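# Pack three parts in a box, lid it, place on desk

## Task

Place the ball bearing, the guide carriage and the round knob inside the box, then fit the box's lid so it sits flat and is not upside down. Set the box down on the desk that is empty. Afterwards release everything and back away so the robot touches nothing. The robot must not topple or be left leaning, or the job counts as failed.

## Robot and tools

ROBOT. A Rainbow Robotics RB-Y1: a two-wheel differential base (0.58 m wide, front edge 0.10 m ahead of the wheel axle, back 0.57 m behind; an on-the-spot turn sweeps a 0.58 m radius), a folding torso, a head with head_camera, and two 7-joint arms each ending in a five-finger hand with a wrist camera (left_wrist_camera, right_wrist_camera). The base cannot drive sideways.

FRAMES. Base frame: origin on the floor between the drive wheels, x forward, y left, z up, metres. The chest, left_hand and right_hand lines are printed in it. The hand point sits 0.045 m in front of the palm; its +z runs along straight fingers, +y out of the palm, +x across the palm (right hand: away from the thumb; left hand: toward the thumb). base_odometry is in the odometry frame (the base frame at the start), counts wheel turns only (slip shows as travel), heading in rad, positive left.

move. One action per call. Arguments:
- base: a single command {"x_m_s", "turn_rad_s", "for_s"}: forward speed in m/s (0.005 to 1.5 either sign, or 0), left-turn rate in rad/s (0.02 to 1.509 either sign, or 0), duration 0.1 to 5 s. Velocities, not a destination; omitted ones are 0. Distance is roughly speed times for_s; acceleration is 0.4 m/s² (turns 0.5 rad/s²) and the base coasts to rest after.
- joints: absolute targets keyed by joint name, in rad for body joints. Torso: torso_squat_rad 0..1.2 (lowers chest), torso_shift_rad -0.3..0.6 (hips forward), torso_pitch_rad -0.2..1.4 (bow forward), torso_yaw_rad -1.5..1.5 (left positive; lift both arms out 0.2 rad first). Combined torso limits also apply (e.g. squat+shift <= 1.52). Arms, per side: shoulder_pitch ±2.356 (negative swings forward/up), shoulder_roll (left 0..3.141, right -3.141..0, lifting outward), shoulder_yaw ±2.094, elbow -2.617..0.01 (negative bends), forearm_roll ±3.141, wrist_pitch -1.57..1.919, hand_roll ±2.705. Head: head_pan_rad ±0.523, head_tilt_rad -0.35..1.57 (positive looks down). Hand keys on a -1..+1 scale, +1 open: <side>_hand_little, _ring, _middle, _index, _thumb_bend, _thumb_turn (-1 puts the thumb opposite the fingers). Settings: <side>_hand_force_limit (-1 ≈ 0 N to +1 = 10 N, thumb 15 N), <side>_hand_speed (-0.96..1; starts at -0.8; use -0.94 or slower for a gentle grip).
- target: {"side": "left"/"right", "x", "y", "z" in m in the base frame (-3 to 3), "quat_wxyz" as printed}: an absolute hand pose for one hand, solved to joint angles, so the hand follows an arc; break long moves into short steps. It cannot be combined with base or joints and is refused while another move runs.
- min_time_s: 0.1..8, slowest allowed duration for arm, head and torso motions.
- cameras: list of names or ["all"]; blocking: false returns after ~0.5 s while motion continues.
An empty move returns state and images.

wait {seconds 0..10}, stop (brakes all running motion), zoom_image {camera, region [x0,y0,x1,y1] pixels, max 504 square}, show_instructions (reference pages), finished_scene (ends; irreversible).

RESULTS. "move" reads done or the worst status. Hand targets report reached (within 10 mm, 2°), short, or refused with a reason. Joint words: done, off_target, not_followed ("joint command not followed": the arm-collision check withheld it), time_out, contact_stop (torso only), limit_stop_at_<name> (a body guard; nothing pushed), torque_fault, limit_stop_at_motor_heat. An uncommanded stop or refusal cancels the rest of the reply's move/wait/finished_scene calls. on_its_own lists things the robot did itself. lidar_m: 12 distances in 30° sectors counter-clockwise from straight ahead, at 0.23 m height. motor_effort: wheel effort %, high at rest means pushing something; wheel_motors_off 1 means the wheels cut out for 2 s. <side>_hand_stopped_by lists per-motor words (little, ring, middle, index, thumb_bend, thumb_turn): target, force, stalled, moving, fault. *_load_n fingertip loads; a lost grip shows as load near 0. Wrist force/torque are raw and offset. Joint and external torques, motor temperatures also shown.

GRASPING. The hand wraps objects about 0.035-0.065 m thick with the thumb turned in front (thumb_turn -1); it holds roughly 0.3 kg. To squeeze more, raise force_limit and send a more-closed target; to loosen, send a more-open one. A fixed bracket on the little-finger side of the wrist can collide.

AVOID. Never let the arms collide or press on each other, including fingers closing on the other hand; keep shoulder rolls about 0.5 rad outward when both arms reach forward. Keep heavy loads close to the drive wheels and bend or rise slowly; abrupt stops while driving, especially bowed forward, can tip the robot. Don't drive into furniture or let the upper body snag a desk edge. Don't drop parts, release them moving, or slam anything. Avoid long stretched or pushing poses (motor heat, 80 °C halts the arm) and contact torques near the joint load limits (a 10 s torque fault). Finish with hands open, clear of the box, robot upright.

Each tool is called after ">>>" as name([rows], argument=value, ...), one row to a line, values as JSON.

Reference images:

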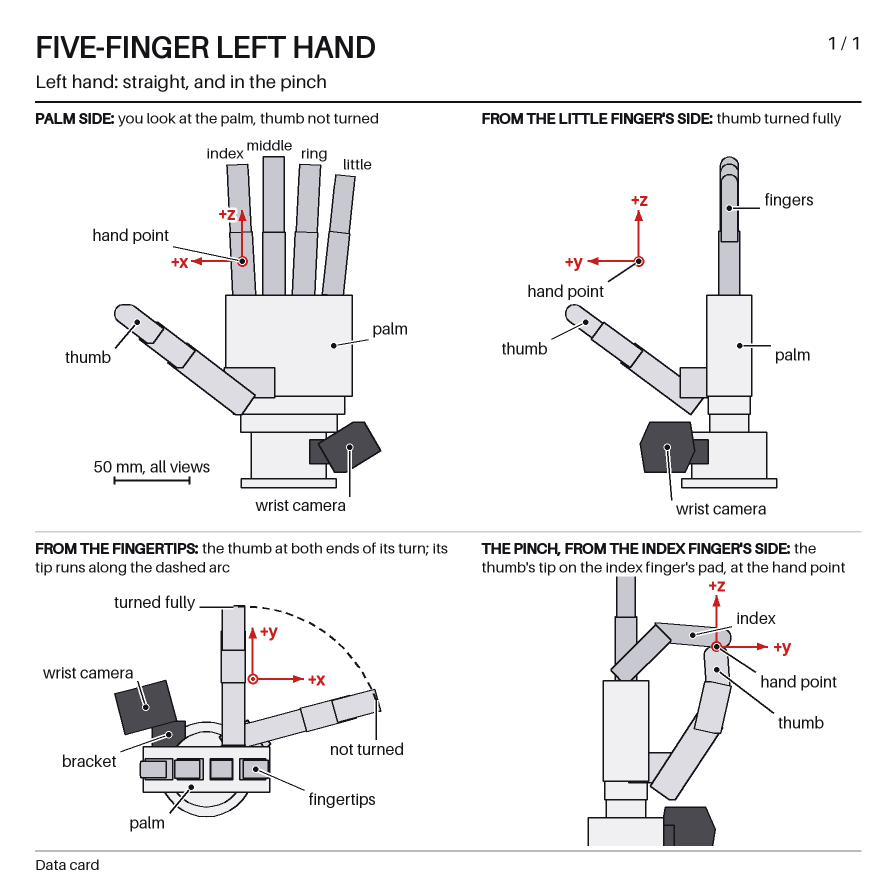

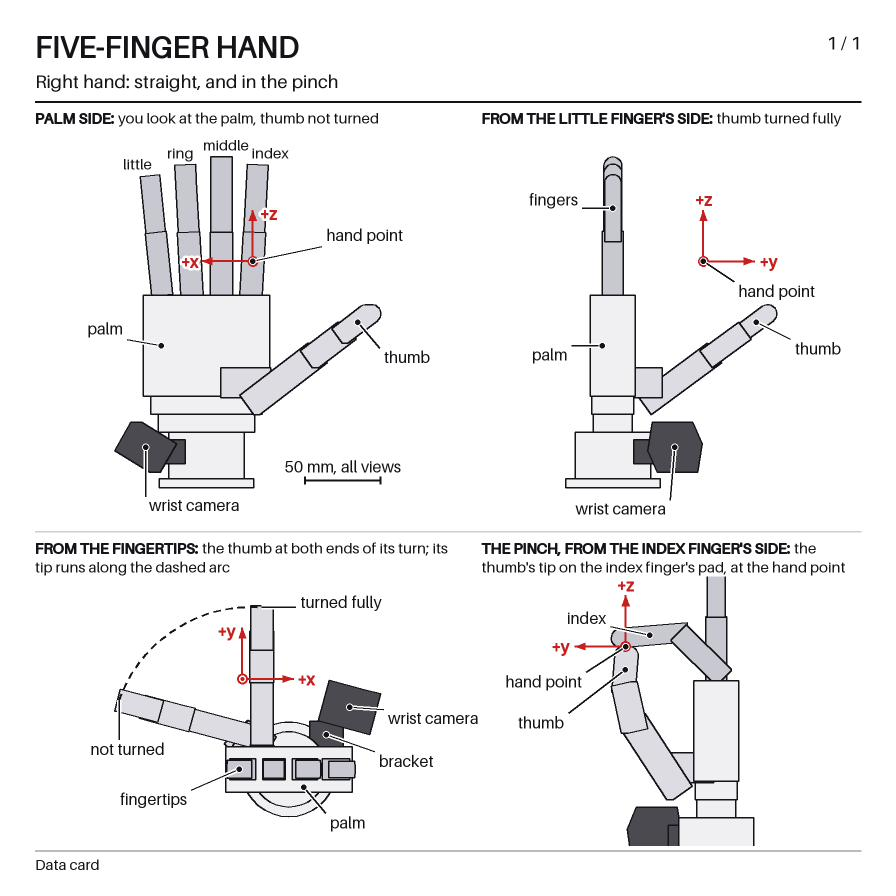

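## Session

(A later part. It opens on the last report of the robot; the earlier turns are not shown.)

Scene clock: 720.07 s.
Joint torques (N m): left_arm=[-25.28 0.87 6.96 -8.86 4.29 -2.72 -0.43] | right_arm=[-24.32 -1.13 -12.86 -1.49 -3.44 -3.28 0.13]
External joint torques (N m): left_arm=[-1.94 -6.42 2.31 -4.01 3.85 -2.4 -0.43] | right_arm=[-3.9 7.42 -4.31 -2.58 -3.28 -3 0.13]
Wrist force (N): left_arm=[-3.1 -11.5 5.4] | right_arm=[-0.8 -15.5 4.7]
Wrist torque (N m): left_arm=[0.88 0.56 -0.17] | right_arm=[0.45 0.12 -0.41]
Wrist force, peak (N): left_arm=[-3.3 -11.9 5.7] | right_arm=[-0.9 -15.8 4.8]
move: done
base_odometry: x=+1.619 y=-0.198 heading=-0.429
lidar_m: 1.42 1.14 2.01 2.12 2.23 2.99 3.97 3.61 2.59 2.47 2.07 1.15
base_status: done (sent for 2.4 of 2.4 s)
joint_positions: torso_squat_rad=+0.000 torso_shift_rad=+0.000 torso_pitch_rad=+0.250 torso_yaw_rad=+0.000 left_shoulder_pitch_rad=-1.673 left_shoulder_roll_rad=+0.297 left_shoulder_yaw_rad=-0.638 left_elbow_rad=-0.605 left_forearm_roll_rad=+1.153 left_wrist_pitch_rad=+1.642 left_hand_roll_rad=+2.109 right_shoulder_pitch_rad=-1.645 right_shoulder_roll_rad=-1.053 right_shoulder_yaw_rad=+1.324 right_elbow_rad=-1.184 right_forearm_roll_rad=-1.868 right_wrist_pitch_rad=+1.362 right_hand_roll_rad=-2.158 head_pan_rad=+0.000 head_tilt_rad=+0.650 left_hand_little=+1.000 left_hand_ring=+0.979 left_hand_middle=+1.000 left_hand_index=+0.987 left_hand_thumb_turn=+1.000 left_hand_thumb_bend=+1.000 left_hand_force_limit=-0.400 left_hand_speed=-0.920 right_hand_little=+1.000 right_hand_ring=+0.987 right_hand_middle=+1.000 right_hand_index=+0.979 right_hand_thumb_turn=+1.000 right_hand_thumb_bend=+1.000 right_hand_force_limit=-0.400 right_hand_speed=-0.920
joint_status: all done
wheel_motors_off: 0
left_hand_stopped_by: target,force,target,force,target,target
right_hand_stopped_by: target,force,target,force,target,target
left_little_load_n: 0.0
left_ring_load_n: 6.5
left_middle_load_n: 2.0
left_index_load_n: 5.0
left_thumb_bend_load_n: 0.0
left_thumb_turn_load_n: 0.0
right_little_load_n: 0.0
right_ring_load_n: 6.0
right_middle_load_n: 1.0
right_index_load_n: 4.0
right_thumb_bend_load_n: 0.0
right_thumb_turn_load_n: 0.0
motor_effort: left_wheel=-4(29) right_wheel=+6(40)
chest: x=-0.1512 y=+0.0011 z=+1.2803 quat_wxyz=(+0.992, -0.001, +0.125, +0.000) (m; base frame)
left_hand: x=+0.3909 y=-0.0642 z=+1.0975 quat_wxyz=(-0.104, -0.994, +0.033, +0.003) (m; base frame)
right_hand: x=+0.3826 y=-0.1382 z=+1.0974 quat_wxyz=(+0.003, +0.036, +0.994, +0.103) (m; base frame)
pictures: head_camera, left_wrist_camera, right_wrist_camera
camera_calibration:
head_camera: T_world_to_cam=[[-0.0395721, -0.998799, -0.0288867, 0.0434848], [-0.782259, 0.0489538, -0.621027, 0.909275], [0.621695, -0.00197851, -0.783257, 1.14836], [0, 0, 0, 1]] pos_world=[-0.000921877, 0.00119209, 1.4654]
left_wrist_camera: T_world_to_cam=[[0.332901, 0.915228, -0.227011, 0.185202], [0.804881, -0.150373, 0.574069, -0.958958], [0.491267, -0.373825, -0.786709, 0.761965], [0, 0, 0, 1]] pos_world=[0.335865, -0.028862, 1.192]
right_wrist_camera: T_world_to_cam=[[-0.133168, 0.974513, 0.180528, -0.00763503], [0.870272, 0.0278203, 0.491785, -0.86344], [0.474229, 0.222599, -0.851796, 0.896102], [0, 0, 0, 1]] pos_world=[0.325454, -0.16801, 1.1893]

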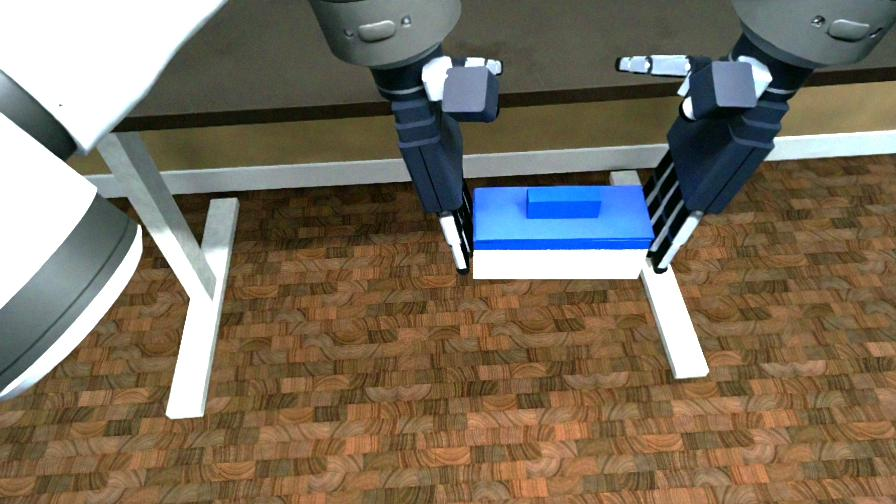

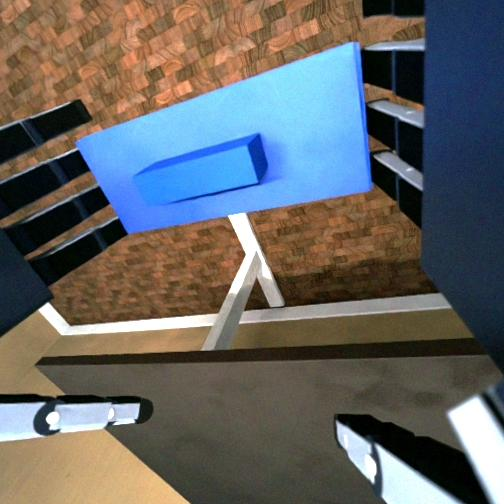

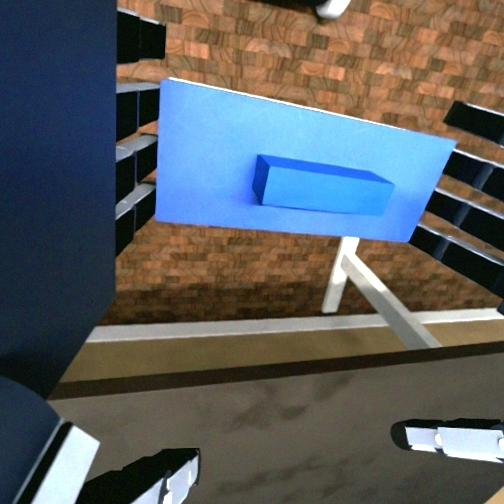

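>>> move(base={"x_m_s": 0.15, "for_s": 1.47}, joints={"head_tilt_rad": 0.75, "head_pan_rad": -0.15}, cameras=["all"])

Scene clock: 730.57 s.
Joint torques (N m): left_arm=[-25.38 0.56 6.81 -8.8 4.19 -2.75 -0.46] | right_arm=[-24.08 -1.46 -12.48 -1.48 -3.71 -3.28 0.33]
External joint torques (N m): left_arm=[-2.05 -6.73 2.16 -3.95 3.75 -2.44 -0.46] | right_arm=[-3.66 7.09 -3.93 -2.56 -3.55 -3 0.33]
Wrist force (N): left_arm=[-3.3 -11.6 5.1] | right_arm=[-0.7 -15.7 4.6]
Wrist torque (N m): left_arm=[0.88 0.60 -0.14] | right_arm=[0.41 0.09 -0.41]
Wrist force, peak (N): left_arm=[-3.2 -12.0 5.4] | right_arm=[-0.7 -15.8 4.8]
move: done
base_odometry: x=+1.819 y=-0.290 heading=-0.430
lidar_m: 1.20 0.96 1.69 2.13 2.20 3.00 4.19 3.59 2.58 2.48 1.76 0.94
base_status: done (sent for 1.47 of 1.47 s)
joint_positions: torso_squat_rad=+0.000 torso_shift_rad=+0.000 torso_pitch_rad=+0.250 torso_yaw_rad=+0.000 left_shoulder_pitch_rad=-1.673 left_shoulder_roll_rad=+0.297 left_shoulder_yaw_rad=-0.638 left_elbow_rad=-0.605 left_forearm_roll_rad=+1.153 left_wrist_pitch_rad=+1.642 left_hand_roll_rad=+2.109 right_shoulder_pitch_rad=-1.645 right_shoulder_roll_rad=-1.053 right_shoulder_yaw_rad=+1.324 right_elbow_rad=-1.184 right_forearm_roll_rad=-1.868 right_wrist_pitch_rad=+1.362 right_hand_roll_rad=-2.158 head_pan_rad=-0.150 head_tilt_rad=+0.750 left_hand_little=+1.000 left_hand_ring=+0.979 left_hand_middle=+1.000 left_hand_index=+0.987 left_hand_thumb_turn=+1.000 left_hand_thumb_bend=+1.000 left_hand_force_limit=-0.400 left_hand_speed=-0.920 right_hand_little=+1.000 right_hand_ring=+0.987 right_hand_middle=+1.000 right_hand_index=+0.979 right_hand_thumb_turn=+1.000 right_hand_thumb_bend=+1.000 right_hand_force_limit=-0.400 right_hand_speed=-0.920
joint_status: all done
wheel_motors_off: 0
left_hand_stopped_by: target,force,target,force,target,target
right_hand_stopped_by: target,force,target,force,target,target
left_little_load_n: 0.0
left_ring_load_n: 6.5
left_middle_load_n: 2.0
left_index_load_n: 5.0
left_thumb_bend_load_n: 0.0
left_thumb_turn_load_n: 0.0
right_little_load_n: 0.0
right_ring_load_n: 6.0
right_middle_load_n: 1.0
right_index_load_n: 4.0
right_thumb_bend_load_n: 0.0
right_thumb_turn_load_n: 0.0
motor_effort: left_wheel=-6(15) right_wheel=+7(32)
chest: x=-0.1512 y=+0.0011 z=+1.2803 quat_wxyz=(+0.992, -0.001, +0.125, +0.000) (m; base frame)
left_hand: x=+0.3909 y=-0.0642 z=+1.0975 quat_wxyz=(-0.104, -0.994, +0.033, +0.003) (m; base frame)
right_hand: x=+0.3825 y=-0.1382 z=+1.0974 quat_wxyz=(+0.003, +0.036, +0.994, +0.103) (m; base frame)
pictures: head_camera, left_wrist_camera, right_wrist_camera
camera_calibration:
head_camera: T_world_to_cam=[[-0.186549, -0.982372, 0.0120555, -0.028435], [-0.825672, 0.150119, -0.54381, 0.792168], [0.532414, -0.111401, -0.839122, 1.22346], [0, 0, 0, 1]] pos_world=[-0.00261929, -0.0105585, 1.45776]
left_wrist_camera: T_world_to_cam=[[0.332928, 0.915223, -0.226992, 0.185203], [0.80487, -0.150404, 0.574076, -0.958884], [0.491268, -0.373825, -0.786709, 0.762014], [0, 0, 0, 1]] pos_world=[0.335765, -0.028862, 1.192]
right_wrist_camera: T_world_to_cam=[[-0.133185, 0.974513, 0.180518, -0.00763095], [0.870269, 0.0278397, 0.491789, -0.863353], [0.474229, 0.222599, -0.851796, 0.896149], [0, 0, 0, 1]] pos_world=[0.325354, -0.16801, 1.1893]

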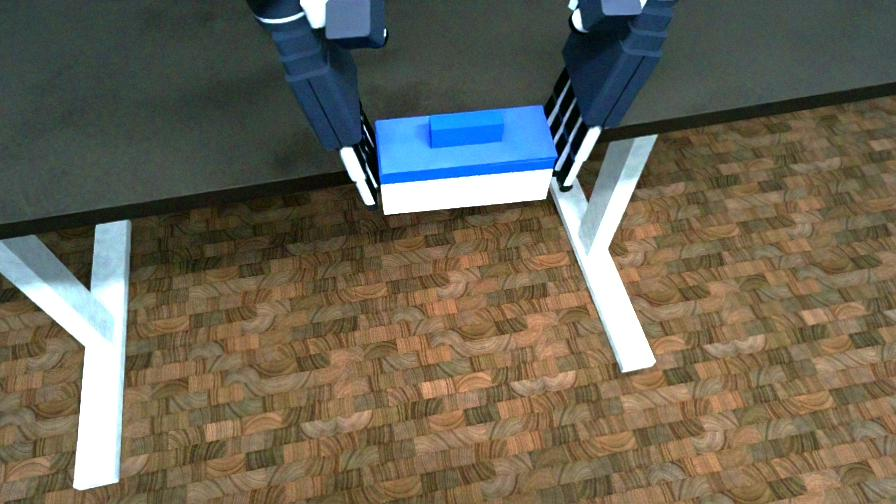

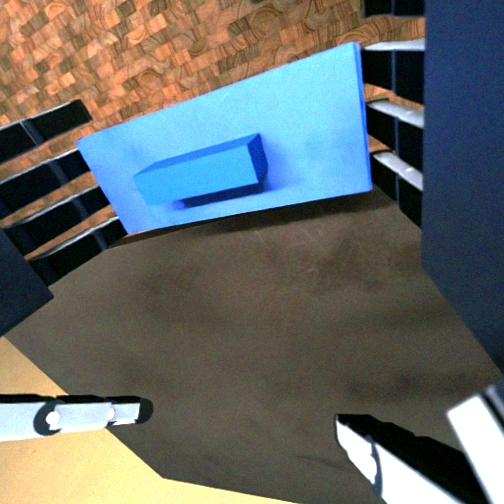

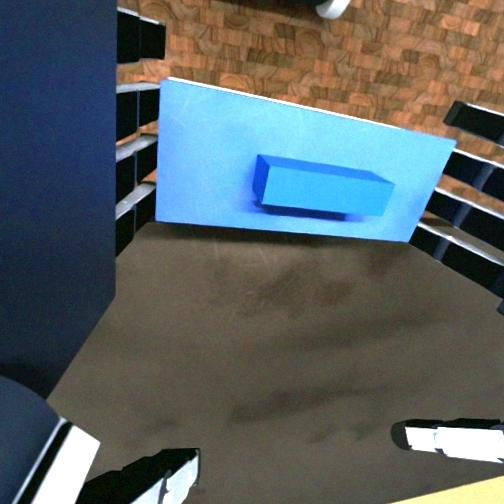

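>>> move(base={"x_m_s": 0.1, "for_s": 0.8}, cameras=["head_camera"])

Scene clock: 734.53 s.
Joint torques (N m): left_arm=[-25.32 0.89 7.09 -8.84 4.17 -2.72 -0.46] | right_arm=[-24.24 -1.24 -12.39 -1.62 -3.4 -3.22 0.24]
External joint torques (N m): left_arm=[-1.99 -6.41 2.44 -3.99 3.73 -2.4 -0.46] | right_arm=[-3.82 7.31 -3.84 -2.7 -3.24 -2.94 0.24]
Wrist force (N): left_arm=[-2.9 -11.6 5.3] | right_arm=[-0.9 -15.6 4.6]
Wrist torque (N m): left_arm=[0.87 0.53 -0.12] | right_arm=[0.42 0.11 -0.41]
Wrist force, peak (N): left_arm=[-3.1 -12.0 5.7] | right_arm=[-0.8 -15.9 4.7]
move: done
base_odometry: x=+1.892 y=-0.323 heading=-0.430
lidar_m: 1.12 0.90 0.93 2.12 2.19 3.00 4.25 3.59 2.59 2.47 1.63 0.90
base_status: done (sent for 0.8 of 0.8 s)
joint_positions: torso_squat_rad=+0.000 torso_shift_rad=+0.000 torso_pitch_rad=+0.251 torso_yaw_rad=+0.000 left_shoulder_pitch_rad=-1.673 left_shoulder_roll_rad=+0.297 left_shoulder_yaw_rad=-0.638 left_elbow_rad=-0.605 left_forearm_roll_rad=+1.153 left_wrist_pitch_rad=+1.642 left_hand_roll_rad=+2.109 right_shoulder_pitch_rad=-1.645 right_shoulder_roll_rad=-1.053 right_shoulder_yaw_rad=+1.324 right_elbow_rad=-1.184 right_forearm_roll_rad=-1.868 right_wrist_pitch_rad=+1.362 right_hand_roll_rad=-2.158 head_pan_rad=-0.150 head_tilt_rad=+0.750 left_hand_little=+1.000 left_hand_ring=+0.979 left_hand_middle=+1.000 left_hand_index=+0.987 left_hand_thumb_turn=+1.000 left_hand_thumb_bend=+1.000 left_hand_force_limit=-0.400 left_hand_speed=-0.920 right_hand_little=+1.000 right_hand_ring=+0.987 right_hand_middle=+1.000 right_hand_index=+0.979 right_hand_thumb_turn=+1.000 right_hand_thumb_bend=+1.000 right_hand_force_limit=-0.400 right_hand_speed=-0.920
joint_status: not commanded
wheel_motors_off: 0
left_hand_stopped_by: target,force,target,force,target,target
right_hand_stopped_by: target,force,target,force,target,target
left_little_load_n: 0.0
left_ring_load_n: 6.5
left_middle_load_n: 1.5
left_index_load_n: 4.5
left_thumb_bend_load_n: -0.5
left_thumb_turn_load_n: 0.0
right_little_load_n: 0.0
right_ring_load_n: 6.0
right_middle_load_n: 1.0
right_index_load_n: 4.0
right_thumb_bend_load_n: 0.0
right_thumb_turn_load_n: 0.0
motor_effort: left_wheel=-6(15) right_wheel=+3(30)
chest: x=-0.1511 y=+0.0011 z=+1.2803 quat_wxyz=(+0.992, -0.001, +0.125, +0.000) (m; base frame)
left_hand: x=+0.3910 y=-0.0642 z=+1.0974 quat_wxyz=(-0.104, -0.994, +0.033, +0.003) (m; base frame)
right_hand: x=+0.3826 y=-0.1382 z=+1.0973 quat_wxyz=(+0.003, +0.036, +0.994, +0.103) (m; base frame)
pictures: head_camera
camera_calibration:
head_camera: T_world_to_cam=[[-0.186552, -0.982371, 0.0120962, -0.028457], [-0.825793, 0.150124, -0.543625, 0.792064], [0.532226, -0.111404, -0.839241, 1.22352], [0, 0, 0, 1]] pos_world=[-0.00241885, -0.0105585, 1.45776]

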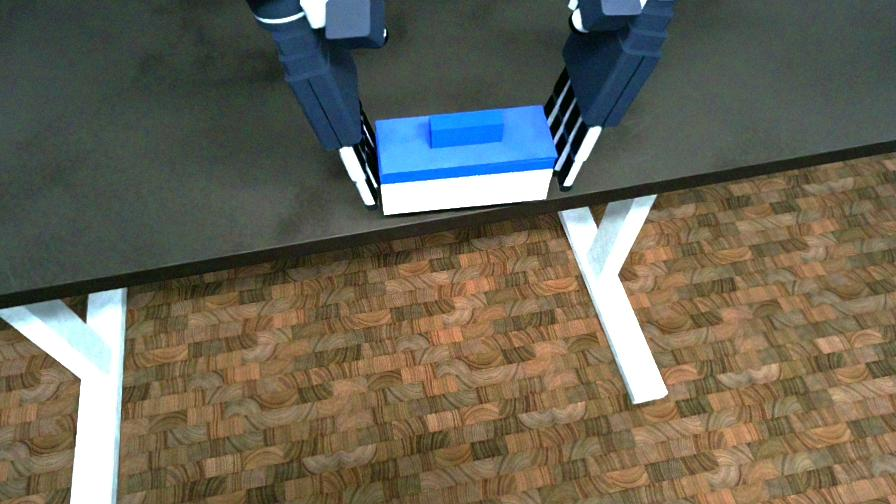

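>>> move(base={"x_m_s": 0.1, "for_s": 1.6}, cameras=["head_camera"])

Scene clock: 737.30 s.
Joint torques (N m): left_arm=[-25.38 0.56 7.02 -8.79 4.18 -2.75 -0.44] | right_arm=[-24.04 -1.69 -12.82 -1.57 -3.53 -3.38 0.15]
External joint torques (N m): left_arm=[-2.05 -6.73 2.37 -3.94 3.74 -2.43 -0.44] | right_arm=[-3.62 6.86 -4.26 -2.65 -3.37 -3.11 0.15]
Wrist force (N): left_arm=[-3.1 -11.4 5.4] | right_arm=[-0.8 -15.5 4.4]
Wrist torque (N m): left_arm=[0.90 0.57 -0.14] | right_arm=[0.46 0.11 -0.42]
Wrist force, peak (N): left_arm=[-3.3 -11.8 5.5] | right_arm=[-0.8 -16.0 4.5]
move: done
base_odometry: x=+2.037 y=-0.390 heading=-0.431
lidar_m: 0.97 1.00 0.78 2.13 2.19 2.99 4.42 3.58 2.58 2.47 0.77 0.81
base_status: done (sent for 1.6 of 1.6 s)
joint_positions: torso_squat_rad=+0.000 torso_shift_rad=+0.000 torso_pitch_rad=+0.251 torso_yaw_rad=+0.000 left_shoulder_pitch_rad=-1.673 left_shoulder_roll_rad=+0.297 left_shoulder_yaw_rad=-0.638 left_elbow_rad=-0.605 left_forearm_roll_rad=+1.153 left_wrist_pitch_rad=+1.642 left_hand_roll_rad=+2.109 right_shoulder_pitch_rad=-1.645 right_shoulder_roll_rad=-1.053 right_shoulder_yaw_rad=+1.324 right_elbow_rad=-1.184 right_forearm_roll_rad=-1.868 right_wrist_pitch_rad=+1.362 right_hand_roll_rad=-2.158 head_pan_rad=-0.150 head_tilt_rad=+0.750 left_hand_little=+1.000 left_hand_ring=+0.979 left_hand_middle=+1.000 left_hand_index=+0.987 left_hand_thumb_turn=+1.000 left_hand_thumb_bend=+1.000 left_hand_force_limit=-0.400 left_hand_speed=-0.920 right_hand_little=+1.000 right_hand_ring=+0.987 right_hand_middle=+1.000 right_hand_index=+0.979 right_hand_thumb_turn=+1.000 right_hand_thumb_bend=+1.000 right_hand_force_limit=-0.400 right_hand_speed=-0.920
joint_status: not commanded
wheel_motors_off: 0
left_hand_stopped_by: target,force,target,force,target,target
right_hand_stopped_by: target,force,target,force,target,target
left_little_load_n: 0.0
left_ring_load_n: 6.5
left_middle_load_n: 2.0
left_index_load_n: 5.0
left_thumb_bend_load_n: 0.0
left_thumb_turn_load_n: 0.0
right_little_load_n: 0.0
right_ring_load_n: 6.0
right_middle_load_n: 1.0
right_index_load_n: 4.0
right_thumb_bend_load_n: 0.0
right_thumb_turn_load_n: 0.0
motor_effort: left_wheel=-4(16) right_wheel=+4(32)
chest: x=-0.1511 y=+0.0011 z=+1.2803 quat_wxyz=(+0.992, -0.001, +0.125, +0.000) (m; base frame)
left_hand: x=+0.3910 y=-0.0642 z=+1.0974 quat_wxyz=(-0.104, -0.994, +0.033, +0.003) (m; base frame)
right_hand: x=+0.3826 y=-0.1382 z=+1.0973 quat_wxyz=(+0.003, +0.036, +0.994, +0.103) (m; base frame)
pictures: head_camera
camera_calibration:
head_camera: T_world_to_cam=[[-0.186552, -0.982371, 0.0120962, -0.0284757], [-0.825793, 0.150124, -0.543625, 0.791981], [0.532226, -0.111404, -0.839241, 1.22358], [0, 0, 0, 1]] pos_world=[-0.00251885, -0.0105585, 1.45776]

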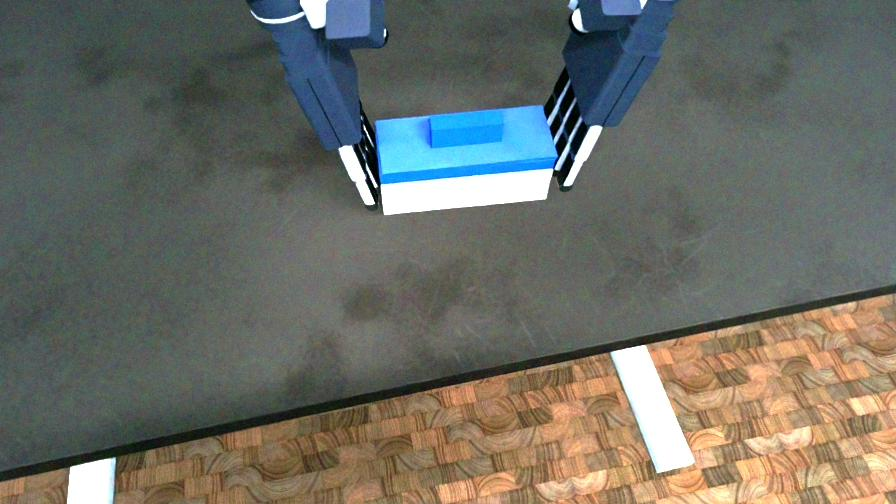

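>>> move(joints={"torso_squat_rad": 0.27}, min_time_s=2.5, cameras=["head_camera"])

Scene clock: 742.03 s.
Joint torques (N m): left_arm=[-25.32 0.81 7.05 -8.88 4.22 -2.74 -0.42] | right_arm=[-23.96 -0.95 -12.78 -2.12 -3.59 -3.34 0.28]
External joint torques (N m): left_arm=[-1.98 -6.48 2.41 -4.03 3.78 -2.42 -0.42] | right_arm=[-3.54 7.6 -4.23 -3.2 -3.43 -3.07 0.28]
Wrist force (N): left_arm=[-2.7 -11.8 5.4] | right_arm=[-0.6 -15.7 4.6]
Wrist torque (N m): left_arm=[0.81 0.50 -0.10] | right_arm=[0.37 0.09 -0.43]
Wrist force, peak (N): left_arm=[-2.9 -12.1 5.5] | right_arm=[-0.8 -15.8 4.7]
move: done
base_odometry: x=+2.037 y=-0.390 heading=-0.431
lidar_m: 0.96 1.00 0.79 2.11 2.21 2.99 4.43 3.59 2.58 2.46 0.78 0.79
base_status: not commanded
joint_positions: torso_squat_rad=+0.270 torso_shift_rad=+0.000 torso_pitch_rad=+0.250 torso_yaw_rad=+0.000 left_shoulder_pitch_rad=-1.673 left_shoulder_roll_rad=+0.297 left_shoulder_yaw_rad=-0.638 left_elbow_rad=-0.605 left_forearm_roll_rad=+1.153 left_wrist_pitch_rad=+1.642 left_hand_roll_rad=+2.109 right_shoulder_pitch_rad=-1.645 right_shoulder_roll_rad=-1.053 right_shoulder_yaw_rad=+1.324 right_elbow_rad=-1.184 right_forearm_roll_rad=-1.868 right_wrist_pitch_rad=+1.362 right_hand_roll_rad=-2.158 head_pan_rad=-0.150 head_tilt_rad=+0.750 left_hand_little=+1.000 left_hand_ring=+0.979 left_hand_middle=+1.000 left_hand_index=+0.987 left_hand_thumb_turn=+1.000 left_hand_thumb_bend=+1.000 left_hand_force_limit=-0.400 left_hand_speed=-0.920 right_hand_little=+1.000 right_hand_ring=+0.987 right_hand_middle=+1.000 right_hand_index=+0.979 right_hand_thumb_turn=+1.000 right_hand_thumb_bend=+1.000 right_hand_force_limit=-0.400 right_hand_speed=-0.920
joint_status: all done
wheel_motors_off: 0
left_hand_stopped_by: target,force,target,force,target,target
right_hand_stopped_by: target,force,target,force,target,target
left_little_load_n: 0.0
left_ring_load_n: 6.5
left_middle_load_n: 2.0
left_index_load_n: 5.0
left_thumb_bend_load_n: 0.0
left_thumb_turn_load_n: 0.0
right_little_load_n: 0.0
right_ring_load_n: 6.0
right_middle_load_n: 1.0
right_index_load_n: 3.5
right_thumb_bend_load_n: 0.0
right_thumb_turn_load_n: 0.0
motor_effort: left_wheel=-5(8) right_wheel=+3(5)
chest: x=-0.1513 y=+0.0011 z=+1.2549 quat_wxyz=(+0.992, -0.001, +0.125, +0.000) (m; base frame)
left_hand: x=+0.3908 y=-0.0642 z=+1.0722 quat_wxyz=(-0.104, -0.994, +0.033, +0.003) (m; base frame)
right_hand: x=+0.3825 y=-0.1383 z=+1.0721 quat_wxyz=(+0.003, +0.036, +0.994, +0.103) (m; base frame)
pictures: head_camera
camera_calibration:
head_camera: T_world_to_cam=[[-0.186558, -0.98237, 0.0120291, -0.0282092], [-0.825595, 0.150125, -0.543925, 0.778507], [0.53253, -0.111405, -0.839047, 1.20216], [0, 0, 0, 1]] pos_world=[-0.00271956, -0.0106585, 1.43246]

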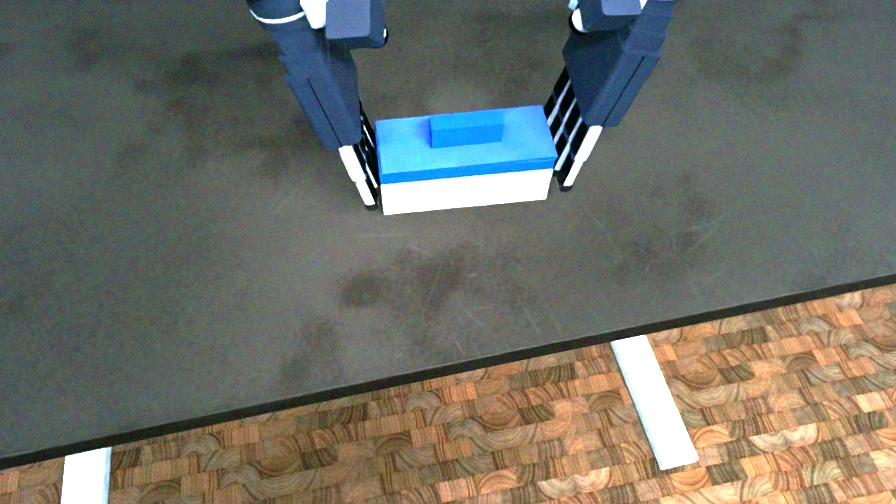

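>>> move(joints={"torso_squat_rad": 0.31}, min_time_s=2, cameras=["head_camera"])

>>> move(joints={"torso_squat_rad": 0.33}, min_time_s=2, cameras=["head_camera"])

Scene clock: 745.57 s.
Joint torques (N m): left_arm=[-25.3 0.63 6.85 -8.88 4.22 -2.74 -0.49] | right_arm=[-23.76 -1.64 -12.9 -1.58 -3.55 -3.29 0.3]
External joint torques (N m): left_arm=[-1.97 -6.67 2.2 -4.03 3.78 -2.43 -0.49] | right_arm=[-3.34 6.91 -4.34 -2.66 -3.39 -3.02 0.3]
Wrist force (N): left_arm=[-2.8 -12.0 5.0] | right_arm=[-0.7 -15.6 4.7]
Wrist torque (N m): left_arm=[0.82 0.50 -0.12] | right_arm=[0.40 0.07 -0.45]
Wrist force, peak (N): left_arm=[-3.1 -12.2 5.6] | right_arm=[-0.5 -15.8 4.8]
move: done
base_odometry: x=+2.037 y=-0.390 heading=-0.431
lidar_m: 0.96 1.00 0.79 2.14 2.21 2.99 4.43 3.58 2.59 2.47 0.77 0.79
base_status: not commanded
joint_positions: torso_squat_rad=+0.310 torso_shift_rad=+0.000 torso_pitch_rad=+0.250 torso_yaw_rad=+0.000 left_shoulder_pitch_rad=-1.673 left_shoulder_roll_rad=+0.297 left_shoulder_yaw_rad=-0.638 left_elbow_rad=-0.605 left_forearm_roll_rad=+1.153 left_wrist_pitch_rad=+1.642 left_hand_roll_rad=+2.109 right_shoulder_pitch_rad=-1.645 right_shoulder_roll_rad=-1.053 right_shoulder_yaw_rad=+1.324 right_elbow_rad=-1.184 right_forearm_roll_rad=-1.868 right_wrist_pitch_rad=+1.362 right_hand_roll_rad=-2.158 head_pan_rad=-0.150 head_tilt_rad=+0.750 left_hand_little=+1.000 left_hand_ring=+0.979 left_hand_middle=+1.000 left_hand_index=+0.987 left_hand_thumb_turn=+1.000 left_hand_thumb_bend=+1.000 left_hand_force_limit=-0.400 left_hand_speed=-0.920 right_hand_little=+1.000 right_hand_ring=+0.987 right_hand_middle=+1.000 right_hand_index=+0.979 right_hand_thumb_turn=+1.000 right_hand_thumb_bend=+1.000 right_hand_force_limit=-0.400 right_hand_speed=-0.920
joint_status: all done
wheel_motors_off: 0
left_hand_stopped_by: target,force,target,force,target,target
right_hand_stopped_by: target,force,target,force,target,target
left_little_load_n: 0.0
left_ring_load_n: 6.5
left_middle_load_n: 2.0
left_index_load_n: 4.5
left_thumb_bend_load_n: 0.0
left_thumb_turn_load_n: 0.0
right_little_load_n: 0.0
right_ring_load_n: 6.0
right_middle_load_n: 1.0
right_index_load_n: 4.0
right_thumb_bend_load_n: 0.0
right_thumb_turn_load_n: 0.0
motor_effort: left_wheel=-5(8) right_wheel=+3(5)
chest: x=-0.1513 y=+0.0011 z=+1.2469 quat_wxyz=(+0.992, -0.001, +0.125, +0.000) (m; base frame)
left_hand: x=+0.3908 y=-0.0642 z=+1.0643 quat_wxyz=(-0.104, -0.994, +0.033, +0.003) (m; base frame)
right_hand: x=+0.3825 y=-0.1383 z=+1.0641 quat_wxyz=(+0.003, +0.036, +0.994, +0.103) (m; base frame)
pictures: head_camera
camera_calibration:
head_camera: T_world_to_cam=[[-0.186558, -0.98237, 0.0120291, -0.028113], [-0.825595, 0.150125, -0.543925, 0.774156], [0.53253, -0.111405, -0.839047, 1.19545], [0, 0, 0, 1]] pos_world=[-0.00271956, -0.0106585, 1.42446]

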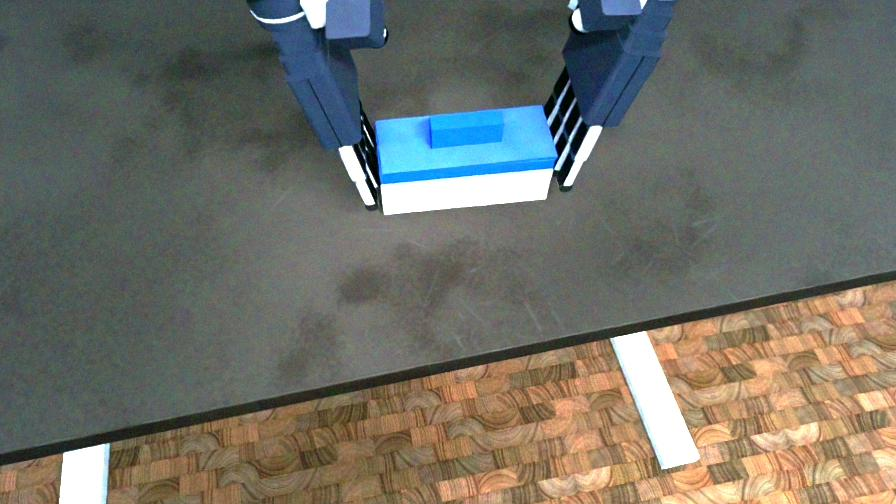

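Scene clock: 747.83 s.
Joint torques (N m): left_arm=[-25.24 0.85 6.92 -8.9 4.25 -2.74 -0.31] | right_arm=[-24.27 -1.2 -12.36 -1.55 -3.6 -3.27 0.4]
External joint torques (N m): left_arm=[-1.9 -6.44 2.27 -4.05 3.81 -2.42 -0.31] | right_arm=[-3.84 7.35 -3.8 -2.63 -3.44 -2.99 0.4]
Wrist force (N): left_arm=[-3.4 -11.9 5.4] | right_arm=[-0.6 -15.5 4.5]
Wrist torque (N m): left_arm=[0.81 0.62 -0.15] | right_arm=[0.45 0.07 -0.46]
Wrist force, peak (N): left_arm=[-2.9 -12.3 5.6] | right_arm=[-0.8 -15.7 4.6]
move: done
base_odometry: x=+2.037 y=-0.390 heading=-0.431
lidar_m: 0.97 1.00 0.79 2.11 2.22 2.99 4.42 3.58 2.59 2.47 0.78 0.80
base_status: not commanded
joint_positions: torso_squat_rad=+0.330 torso_shift_rad=+0.000 torso_pitch_rad=+0.250 torso_yaw_rad=+0.000 left_shoulder_pitch_rad=-1.673 left_shoulder_roll_rad=+0.297 left_shoulder_yaw_rad=-0.638 left_elbow_rad=-0.605 left_forearm_roll_rad=+1.153 left_wrist_pitch_rad=+1.642 left_hand_roll_rad=+2.109 right_shoulder_pitch_rad=-1.645 right_shoulder_roll_rad=-1.053 right_shoulder_yaw_rad=+1.324 right_elbow_rad=-1.184 right_forearm_roll_rad=-1.868 right_wrist_pitch_rad=+1.362 right_hand_roll_rad=-2.158 head_pan_rad=-0.150 head_tilt_rad=+0.750 left_hand_little=+1.000 left_hand_ring=+0.979 left_hand_middle=+1.000 left_hand_index=+0.987 left_hand_thumb_turn=+1.000 left_hand_thumb_bend=+1.000 left_hand_force_limit=-0.400 left_hand_speed=-0.920 right_hand_little=+1.000 right_hand_ring=+0.987 right_hand_middle=+1.000 right_hand_index=+0.979 right_hand_thumb_turn=+1.000 right_hand_thumb_bend=+1.000 right_hand_force_limit=-0.400 right_hand_speed=-0.920
joint_status: all done
wheel_motors_off: 0
left_hand_stopped_by: target,force,target,force,target,target
right_hand_stopped_by: target,force,target,force,target,target
left_little_load_n: 0.0
left_ring_load_n: 6.5
left_middle_load_n: 1.5
left_index_load_n: 5.0
left_thumb_bend_load_n: 0.0
left_thumb_turn_load_n: 0.0
right_little_load_n: 0.0
right_ring_load_n: 6.0
right_middle_load_n: 1.0
right_index_load_n: 4.0
right_thumb_bend_load_n: 0.0
right_thumb_turn_load_n: 0.0
motor_effort: left_wheel=-6(7) right_wheel=+5(5)
chest: x=-0.1513 y=+0.0011 z=+1.2425 quat_wxyz=(+0.992, -0.001, +0.125, +0.000) (m; base frame)
left_hand: x=+0.3908 y=-0.0642 z=+1.0599 quat_wxyz=(-0.104, -0.994, +0.033, +0.003) (m; base frame)
right_hand: x=+0.3825 y=-0.1383 z=+1.0597 quat_wxyz=(+0.003, +0.036, +0.994, +0.103) (m; base frame)
pictures: head_camera
camera_calibration:
head_camera: T_world_to_cam=[[-0.186558, -0.98237, 0.0120291, -0.0280601], [-0.825595, 0.150125, -0.543925, 0.771762], [0.53253, -0.111405, -0.839047, 1.19176], [0, 0, 0, 1]] pos_world=[-0.00271956, -0.0106585, 1.42006]

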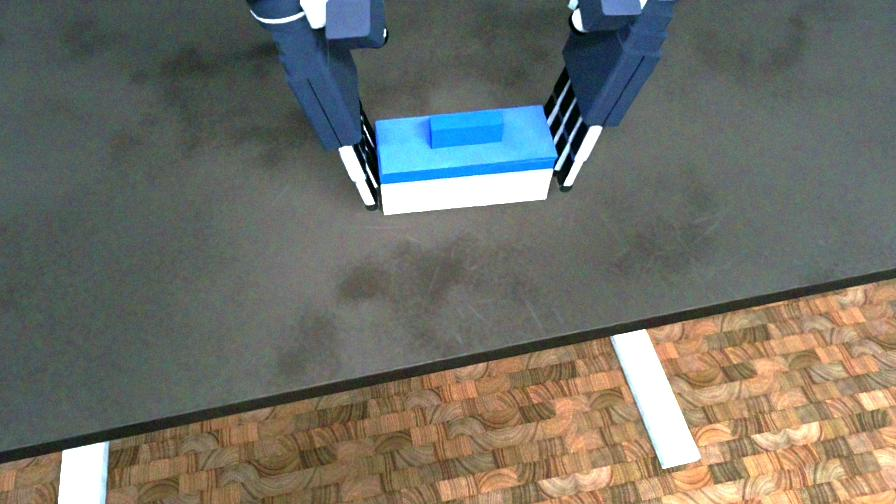

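>>> move(joints={"torso_squat_rad": 0.35}, min_time_s=1.5)

>>> move(joints={"torso_squat_rad": 0.36}, min_time_s=1.5, cameras=["head_camera"])

Scene clock: 750.57 s.
Joint torques (N m): left_arm=[-23.5 0.4 7.11 -8.83 4.17 -2.82 -0.45] | right_arm=[-23.18 -1.8 -12.79 -1.42 -3.67 -3.14 0.3]
External joint torques (N m): left_arm=[-0.16 -6.9 2.46 -3.98 3.73 -2.5 -0.45] | right_arm=[-2.76 6.75 -4.23 -2.51 -3.51 -2.87 0.29]
Wrist force (N): left_arm=[-3.9 -12.0 -2.5] | right_arm=[-0.9 -16.0 -1.8]
Wrist torque (N m): left_arm=[1.20 0.34 -0.15] | right_arm=[0.84 0.18 -0.47]
Wrist force, peak (N): left_arm=[-3.3 -12.2 5.3] | right_arm=[-0.7 -16.2 4.0]
move: done
base_odometry: x=+2.037 y=-0.390 heading=-0.431
lidar_m: 0.95 1.01 0.79 2.12 2.20 3.00 4.42 3.59 2.59 2.47 0.77 0.80
base_status: not commanded
joint_positions: torso_squat_rad=+0.350 torso_shift_rad=+0.000 torso_pitch_rad=+0.250 torso_yaw_rad=+0.000 left_shoulder_pitch_rad=-1.674 left_shoulder_roll_rad=+0.297 left_shoulder_yaw_rad=-0.638 left_elbow_rad=-0.605 left_forearm_roll_rad=+1.153 left_wrist_pitch_rad=+1.642 left_hand_roll_rad=+2.109 right_shoulder_pitch_rad=-1.645 right_shoulder_roll_rad=-1.053 right_shoulder_yaw_rad=+1.324 right_elbow_rad=-1.184 right_forearm_roll_rad=-1.868 right_wrist_pitch_rad=+1.362 right_hand_roll_rad=-2.158 head_pan_rad=-0.150 head_tilt_rad=+0.750 left_hand_little=+1.000 left_hand_ring=+0.979 left_hand_middle=+1.000 left_hand_index=+0.987 left_hand_thumb_turn=+1.000 left_hand_thumb_bend=+1.000 left_hand_force_limit=-0.400 left_hand_speed=-0.920 right_hand_little=+1.000 right_hand_ring=+0.987 right_hand_middle=+1.000 right_hand_index=+0.979 right_hand_thumb_turn=+1.000 right_hand_thumb_bend=+1.000 right_hand_force_limit=-0.400 right_hand_speed=-0.920
joint_status: all done
wheel_motors_off: 0
left_hand_stopped_by: target,force,target,force,target,target
right_hand_stopped_by: target,force,target,force,target,target
left_little_load_n: 0.0
left_ring_load_n: 6.0
left_middle_load_n: 2.0
left_index_load_n: 4.0
left_thumb_bend_load_n: 0.0
left_thumb_turn_load_n: 0.0
right_little_load_n: 0.5
right_ring_load_n: 6.0
right_middle_load_n: 1.0
right_index_load_n: 4.0
right_thumb_bend_load_n: 0.0
right_thumb_turn_load_n: 0.0
motor_effort: left_wheel=-5(7) right_wheel=+4(6)
chest: x=-0.1516 y=+0.0011 z=+1.2379 quat_wxyz=(+0.992, -0.001, +0.125, +0.000) (m; base frame)
left_hand: x=+0.3907 y=-0.0643 z=+1.0558 quat_wxyz=(-0.104, -0.994, +0.033, +0.002) (m; base frame)
right_hand: x=+0.3823 y=-0.1383 z=+1.0554 quat_wxyz=(+0.003, +0.036, +0.994, +0.103) (m; base frame)
pictures: none

Scene clock: 752.37 s.
Joint torques (N m): left_arm=[-22.73 -0.13 6.98 -8.85 4.17 -2.78 -0.49] | right_arm=[-22.66 -0.79 -13.16 -2.02 -3.63 -3.53 0.17]
External joint torques (N m): left_arm=[0.61 -7.44 2.33 -4 3.74 -2.46 -0.49] | right_arm=[-2.23 7.75 -4.61 -3.11 -3.47 -3.25 0.17]
Wrist force (N): left_arm=[-4.0 -11.7 -4.3] | right_arm=[-1.0 -16.0 -4.8]
Wrist torque (N m): left_arm=[1.30 0.36 -0.16] | right_arm=[1.01 0.26 -0.46]
Wrist force, peak (N): left_arm=[-4.2 -12.2 -4.7] | right_arm=[-0.9 -16.4 -4.6]
move: done
base_odometry: x=+2.037 y=-0.390 heading=-0.431
lidar_m: 0.96 1.00 0.80 2.12 2.21 2.98 4.43 3.58 2.57 2.47 0.77 0.79
base_status: not commanded
joint_positions: torso_squat_rad=+0.360 torso_shift_rad=+0.000 torso_pitch_rad=+0.249 torso_yaw_rad=+0.000 left_shoulder_pitch_rad=-1.674 left_shoulder_roll_rad=+0.298 left_shoulder_yaw_rad=-0.638 left_elbow_rad=-0.605 left_forearm_roll_rad=+1.153 left_wrist_pitch_rad=+1.642 left_hand_roll_rad=+2.109 right_shoulder_pitch_rad=-1.646 right_shoulder_roll_rad=-1.053 right_shoulder_yaw_rad=+1.324 right_elbow_rad=-1.184 right_forearm_roll_rad=-1.868 right_wrist_pitch_rad=+1.362 right_hand_roll_rad=-2.158 head_pan_rad=-0.150 head_tilt_rad=+0.750 left_hand_little=+1.000 left_hand_ring=+0.979 left_hand_middle=+1.000 left_hand_index=+0.987 left_hand_thumb_turn=+1.000 left_hand_thumb_bend=+1.000 left_hand_force_limit=-0.400 left_hand_speed=-0.920 right_hand_little=+1.000 right_hand_ring=+0.987 right_hand_middle=+1.000 right_hand_index=+0.979 right_hand_thumb_turn=+1.000 right_hand_thumb_bend=+1.000 right_hand_force_limit=-0.400 right_hand_speed=-0.920
joint_status: all done
wheel_motors_off: 0
left_hand_stopped_by: target,force,target,force,target,target
right_hand_stopped_by: target,force,target,force,target,target
left_little_load_n: 0.0
left_ring_load_n: 6.0
left_middle_load_n: 1.5
left_index_load_n: 4.0
left_thumb_bend_load_n: 0.0
left_thumb_turn_load_n: 0.0
right_little_load_n: 0.0
right_ring_load_n: 5.5
right_middle_load_n: 1.0
right_index_load_n: 4.0
right_thumb_bend_load_n: 0.0
right_thumb_turn_load_n: 0.0
motor_effort: left_wheel=-5(8) right_wheel=+4(5)
chest: x=-0.1517 y=+0.0010 z=+1.2355 quat_wxyz=(+0.992, -0.001, +0.124, +0.000) (m; base frame)
left_hand: x=+0.3908 y=-0.0642 z=+1.0536 quat_wxyz=(-0.104, -0.994, +0.033, +0.002) (m; base frame)
right_hand: x=+0.3824 y=-0.1382 z=+1.0533 quat_wxyz=(+0.004, +0.036, +0.994, +0.103) (m; base frame)
pictures: head_camera
camera_calibration:
head_camera: T_world_to_cam=[[-0.186569, -0.98237, 0.0118949, -0.027881], [-0.8252, 0.150126, -0.544525, 0.768444], [0.533139, -0.111407, -0.83866, 1.18569], [0, 0, 0, 1]] pos_world=[-0.00322099, -0.0106585, 1.41316]

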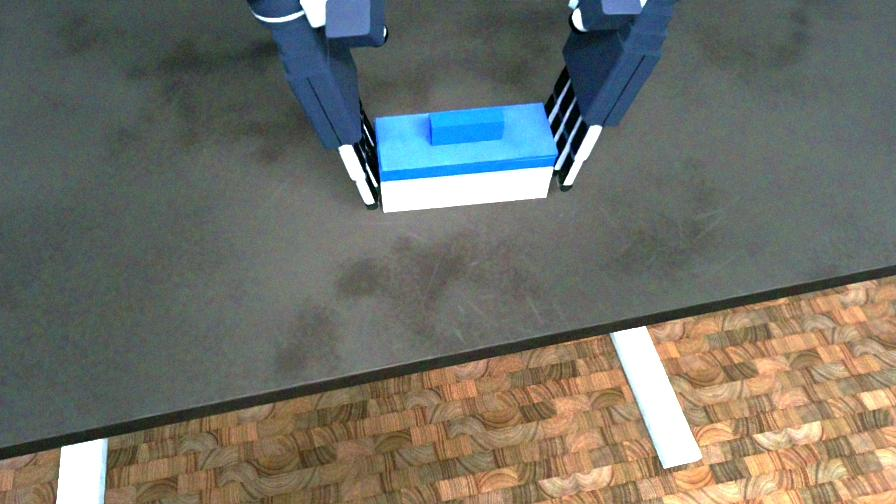

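>>> move(joints={"torso_squat_rad": 0.345, "left_hand_ring": 1, "left_hand_index": 1, "right_hand_ring": 1, "right_hand_index": 1}, min_time_s=1)

>>> move(target={"side": "left", "x": 0.3908, "y": -0.03, "z": 1.0575, "quat_wxyz": [-0.104, -0.994, 0.033, 0.003]}, min_time_s=1.5)

>>> move(target={"side": "right", "x": 0.3825, "y": -0.172, "z": 1.0575, "quat_wxyz": [0.003, 0.036, 0.994, 0.103]}, min_time_s=1.5, cameras=["all"])

Scene clock: 756.47 s.
Joint torques (N m): left_arm=[-24.08 -0.15 7.03 -8.83 3.99 -2.77 -0.32] | right_arm=[-22.28 -0.94 -12.42 -1.86 -3.39 -3.51 0.3]
External joint torques (N m): left_arm=[-0.75 -7.45 2.38 -3.98 3.55 -2.45 -0.32] | right_arm=[-1.86 7.62 -3.87 -2.94 -3.23 -3.24 0.3]
Wrist force (N): left_arm=[-3.0 -10.1 5.9] | right_arm=[-0.9 -13.9 4.9]
Wrist torque (N m): left_arm=[0.74 0.51 -0.14] | right_arm=[0.37 0.03 -0.39]
Wrist force, peak (N): left_arm=[-3.7 -12.0 -4.5] | right_arm=[-1.0 -16.4 -4.8]
move: done
base_odometry: x=+2.037 y=-0.390 heading=-0.431
lidar_m: 0.95 1.00 0.79 2.13 2.20 3.00 4.43 3.59 2.59 2.48 0.78 0.80
base_status: not commanded
joint_positions: torso_squat_rad=+0.345 torso_shift_rad=+0.000 torso_pitch_rad=+0.250 torso_yaw_rad=+0.000 left_shoulder_pitch_rad=-1.674 left_shoulder_roll_rad=+0.298 left_shoulder_yaw_rad=-0.638 left_elbow_rad=-0.605 left_forearm_roll_rad=+1.153 left_wrist_pitch_rad=+1.642 left_hand_roll_rad=+2.109 right_shoulder_pitch_rad=-1.646 right_shoulder_roll_rad=-1.053 right_shoulder_yaw_rad=+1.324 right_elbow_rad=-1.184 right_forearm_roll_rad=-1.868 right_wrist_pitch_rad=+1.362 right_hand_roll_rad=-2.158 head_pan_rad=-0.150 head_tilt_rad=+0.750 left_hand_little=+1.000 left_hand_ring=+1.000 left_hand_middle=+1.000 left_hand_index=+1.000 left_hand_thumb_turn=+1.000 left_hand_thumb_bend=+1.000 left_hand_force_limit=-0.400 left_hand_speed=-0.920 right_hand_little=+1.000 right_hand_ring=+1.000 right_hand_middle=+1.000 right_hand_index=+1.000 right_hand_thumb_turn=+1.000 right_hand_thumb_bend=+1.000 right_hand_force_limit=-0.400 right_hand_speed=-0.920
joint_status: all done
wheel_motors_off: 0
left_hand_stopped_by: target,target,target,target,target,target
right_hand_stopped_by: target,target,target,target,target,target
left_little_load_n: 0.0
left_ring_load_n: 0.0
left_middle_load_n: 3.0
left_index_load_n: 0.0
left_thumb_bend_load_n: 0.0
left_thumb_turn_load_n: 0.0
right_little_load_n: 0.0
right_ring_load_n: 0.0
right_middle_load_n: 2.0
right_index_load_n: 0.0
right_thumb_bend_load_n: 0.0
right_thumb_turn_load_n: 0.0
motor_effort: left_wheel=-5(7) right_wheel=+7(7)
chest: x=-0.1512 y=+0.0011 z=+1.2390 quat_wxyz=(+0.992, -0.001, +0.125, +0.000) (m; base frame)
left_hand: x=+0.3910 y=-0.0642 z=+1.0564 quat_wxyz=(-0.104, -0.994, +0.033, +0.003) (m; base frame)
right_hand: x=+0.3827 y=-0.1382 z=+1.0563 quat_wxyz=(+0.003, +0.036, +0.994, +0.103) (m; base frame)
pictures: none

Scene clock: 758.30 s.
Joint torques (N m): left_arm=[-21.49 9.05 6.14 -6.27 0.54 0.01 0.31] | right_arm=[-22.54 -6.18 -10.93 0.36 -0.26 -0.94 0.33]
External joint torques (N m): left_arm=[1.71 1.77 0.65 -1.52 0.1 0.31 0.31] | right_arm=[-2.11 2.37 -2.38 -0.72 -0.1 -0.66 0.33]
Wrist force (N): left_arm=[-3.2 1.5 6.0] | right_arm=[-1.0 -1.9 5.9]
Wrist torque (N m): left_arm=[-0.19 0.52 -0.16] | right_arm=[-0.49 0.01 -0.11]
Wrist force, peak (N): left_arm=[-3.5 -10.5 5.7] | right_arm=[-0.9 -14.1 4.8]
move: done
base_odometry: x=+2.037 y=-0.390 heading=-0.431
lidar_m: 0.96 1.00 0.79 2.13 2.20 2.98 4.44 3.59 2.58 2.48 0.77 0.80
base_status: not commanded
joint_positions: torso_squat_rad=+0.345 torso_shift_rad=+0.000 torso_pitch_rad=+0.250 torso_yaw_rad=+0.000 left_shoulder_pitch_rad=-1.598 left_shoulder_roll_rad=+0.398 left_shoulder_yaw_rad=-0.625 left_elbow_rad=-0.752 left_forearm_roll_rad=+1.168 left_wrist_pitch_rad=+1.692 left_hand_roll_rad=+2.117 right_shoulder_pitch_rad=-1.646 right_shoulder_roll_rad=-1.052 right_shoulder_yaw_rad=+1.323 right_elbow_rad=-1.184 right_forearm_roll_rad=-1.869 right_wrist_pitch_rad=+1.361 right_hand_roll_rad=-2.158 head_pan_rad=-0.150 head_tilt_rad=+0.750 left_hand_little=+1.000 left_hand_ring=+1.000 left_hand_middle=+1.000 left_hand_index=+1.000 left_hand_thumb_turn=+1.000 left_hand_thumb_bend=+1.000 left_hand_force_limit=-0.400 left_hand_speed=-0.920 right_hand_little=+1.000 right_hand_ring=+1.000 right_hand_middle=+1.000 right_hand_index=+1.000 right_hand_thumb_turn=+1.000 right_hand_thumb_bend=+1.000 right_hand_force_limit=-0.400 right_hand_speed=-0.920
joint_status: all done
wheel_motors_off: 0
left_hand_stopped_by: target,target,target,target,target,target
right_hand_stopped_by: target,target,target,target,target,target
left_little_load_n: 0.0
left_ring_load_n: 0.0
left_middle_load_n: 0.0
left_index_load_n: 0.0
left_thumb_bend_load_n: 0.0
left_thumb_turn_load_n: 0.0
right_little_load_n: 0.0
right_ring_load_n: 0.0
right_middle_load_n: 0.0
right_index_load_n: 0.0
right_thumb_bend_load_n: 0.0
right_thumb_turn_load_n: 0.0
motor_effort: left_wheel=-5(7) right_wheel=+5(6)
chest: x=-0.1513 y=+0.0011 z=+1.2390 quat_wxyz=(+0.992, -0.001, +0.125, +0.000) (m; base frame)
left_hand: x=+0.3905 y=-0.0300 z=+1.0574 quat_wxyz=(-0.103, -0.994, +0.034, +0.005) (m; base frame)
left_hand_status: reached (checked arc, planned for 1.5 s): 0 mm and 0.3 deg off.
right_hand: x=+0.3824 y=-0.1371 z=+1.0564 quat_wxyz=(+0.003, +0.035, +0.994, +0.104) (m; base frame)
pictures: none

Scene clock: 760.13 s.
Joint torques (N m): left_arm=[-21.15 9.13 6.17 -6.18 0.55 -0.03 0.33] | right_arm=[-18.39 -10.47 -10.51 1.81 -0.1 0.04 0.26]
External joint torques (N m): left_arm=[2.06 1.85 0.68 -1.42 0.11 0.28 0.33] | right_arm=[1.58 -1.64 -2.07 0.65 0.07 0.29 0.26]
Wrist force (N): left_arm=[-3.4 1.5 5.9] | right_arm=[-1.0 -1.6 5.6]
Wrist torque (N m): left_arm=[-0.19 0.55 -0.18] | right_arm=[-0.47 0.02 -0.10]
Wrist force, peak (N): left_arm=[-3.6 1.7 6.1] | right_arm=[-1.1 -2.3 5.8]
move: done
base_odometry: x=+2.037 y=-0.390 heading=-0.431
lidar_m: 0.96 0.99 0.79 2.13 2.18 2.99 4.44 3.58 2.58 2.47 0.77 0.79
base_status: not commanded
joint_positions: torso_squat_rad=+0.345 torso_shift_rad=+0.000 torso_pitch_rad=+0.250 torso_yaw_rad=+0.000 left_shoulder_pitch_rad=-1.598 left_shoulder_roll_rad=+0.398 left_shoulder_yaw_rad=-0.625 left_elbow_rad=-0.752 left_forearm_roll_rad=+1.168 left_wrist_pitch_rad=+1.692 left_hand_roll_rad=+2.117 right_shoulder_pitch_rad=-1.623 right_shoulder_roll_rad=-1.108 right_shoulder_yaw_rad=+1.320 right_elbow_rad=-1.166 right_forearm_roll_rad=-1.882 right_wrist_pitch_rad=+1.374 right_hand_roll_rad=-2.083 head_pan_rad=-0.150 head_tilt_rad=+0.750 left_hand_little=+1.000 left_hand_ring=+1.000 left_hand_middle=+1.000 left_hand_index=+1.000 left_hand_thumb_turn=+1.000 left_hand_thumb_bend=+1.000 left_hand_force_limit=-0.400 left_hand_speed=-0.920 right_hand_little=+1.000 right_hand_ring=+1.000 right_hand_middle=+1.000 right_hand_index=+1.000 right_hand_thumb_turn=+1.000 right_hand_thumb_bend=+1.000 right_hand_force_limit=-0.400 right_hand_speed=-0.920
joint_status: all done
wheel_motors_off: 0
left_hand_stopped_by: target,target,target,target,target,target
right_hand_stopped_by: target,target,target,target,target,target
left_little_load_n: 0.0
left_ring_load_n: 0.0
left_middle_load_n: 0.0
left_index_load_n: 0.0
left_thumb_bend_load_n: 0.0
left_thumb_turn_load_n: 0.5
right_little_load_n: 0.0
right_ring_load_n: 0.0
right_middle_load_n: 0.0
right_index_load_n: 0.0
right_thumb_bend_load_n: 0.0
right_thumb_turn_load_n: 0.0
motor_effort: left_wheel=-4(7) right_wheel=+4(6)
chest: x=-0.1513 y=+0.0011 z=+1.2390 quat_wxyz=(+0.992, -0.001, +0.125, +0.000) (m; base frame)
left_hand: x=+0.3905 y=-0.0300 z=+1.0575 quat_wxyz=(-0.103, -0.994, +0.034, +0.005) (m; base frame)
right_hand: x=+0.3819 y=-0.1710 z=+1.0569 quat_wxyz=(+0.004, +0.037, +0.994, +0.102) (m; base frame)
right_hand_status: reached (checked arc, planned for 1.5 s): 1 mm and 0.2 deg off.
pictures: head_camera, left_wrist_camera, right_wrist_camera
camera_calibration:
head_camera: T_world_to_cam=[[-0.186551, -0.982371, 0.0120542, -0.0280348], [-0.825672, 0.150121, -0.54381, 0.769778], [0.532414, -0.111401, -0.839122, 1.18888], [0, 0, 0, 1]] pos_world=[-0.00261929, -0.0106585, 1.41656]
left_wrist_camera: T_world_to_cam=[[0.334322, 0.914611, -0.227411, 0.144748], [0.807191, -0.153322, 0.570031, -0.927211], [0.486489, -0.374138, -0.789524, 0.748356], [0, 0, 0, 1]] pos_world=[0.335977, 0.0054384, 1.1523]
right_wrist_camera: T_world_to_cam=[[-0.131914, 0.975325, 0.17703, 0.0349089], [0.869725, 0.0281966, 0.492731, -0.842809], [0.475581, 0.218965, -0.851984, 0.868328], [0, 0, 0, 1]] pos_world=[0.324657, -0.200417, 1.1489]

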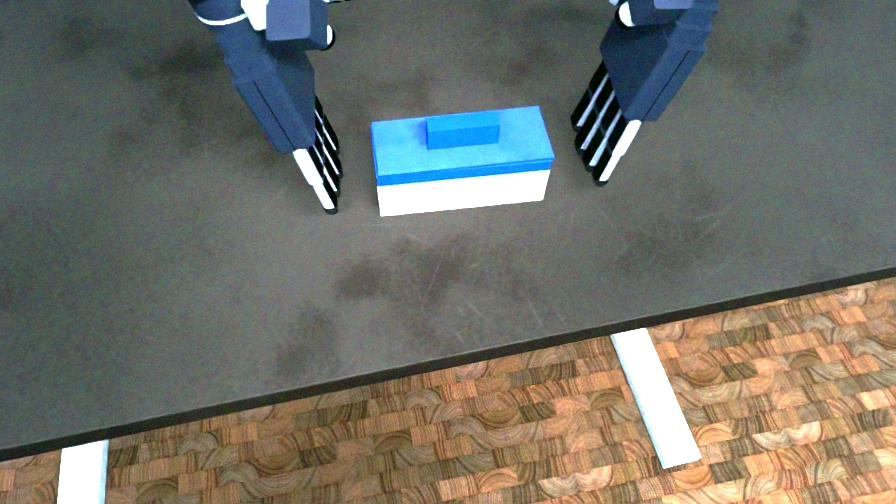

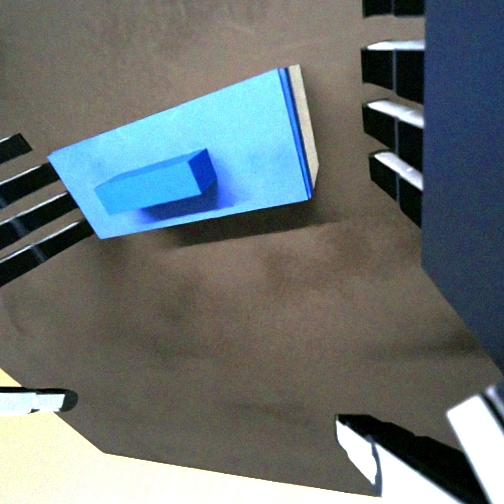

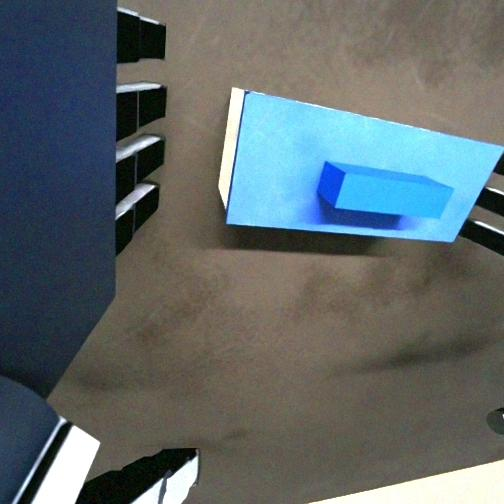

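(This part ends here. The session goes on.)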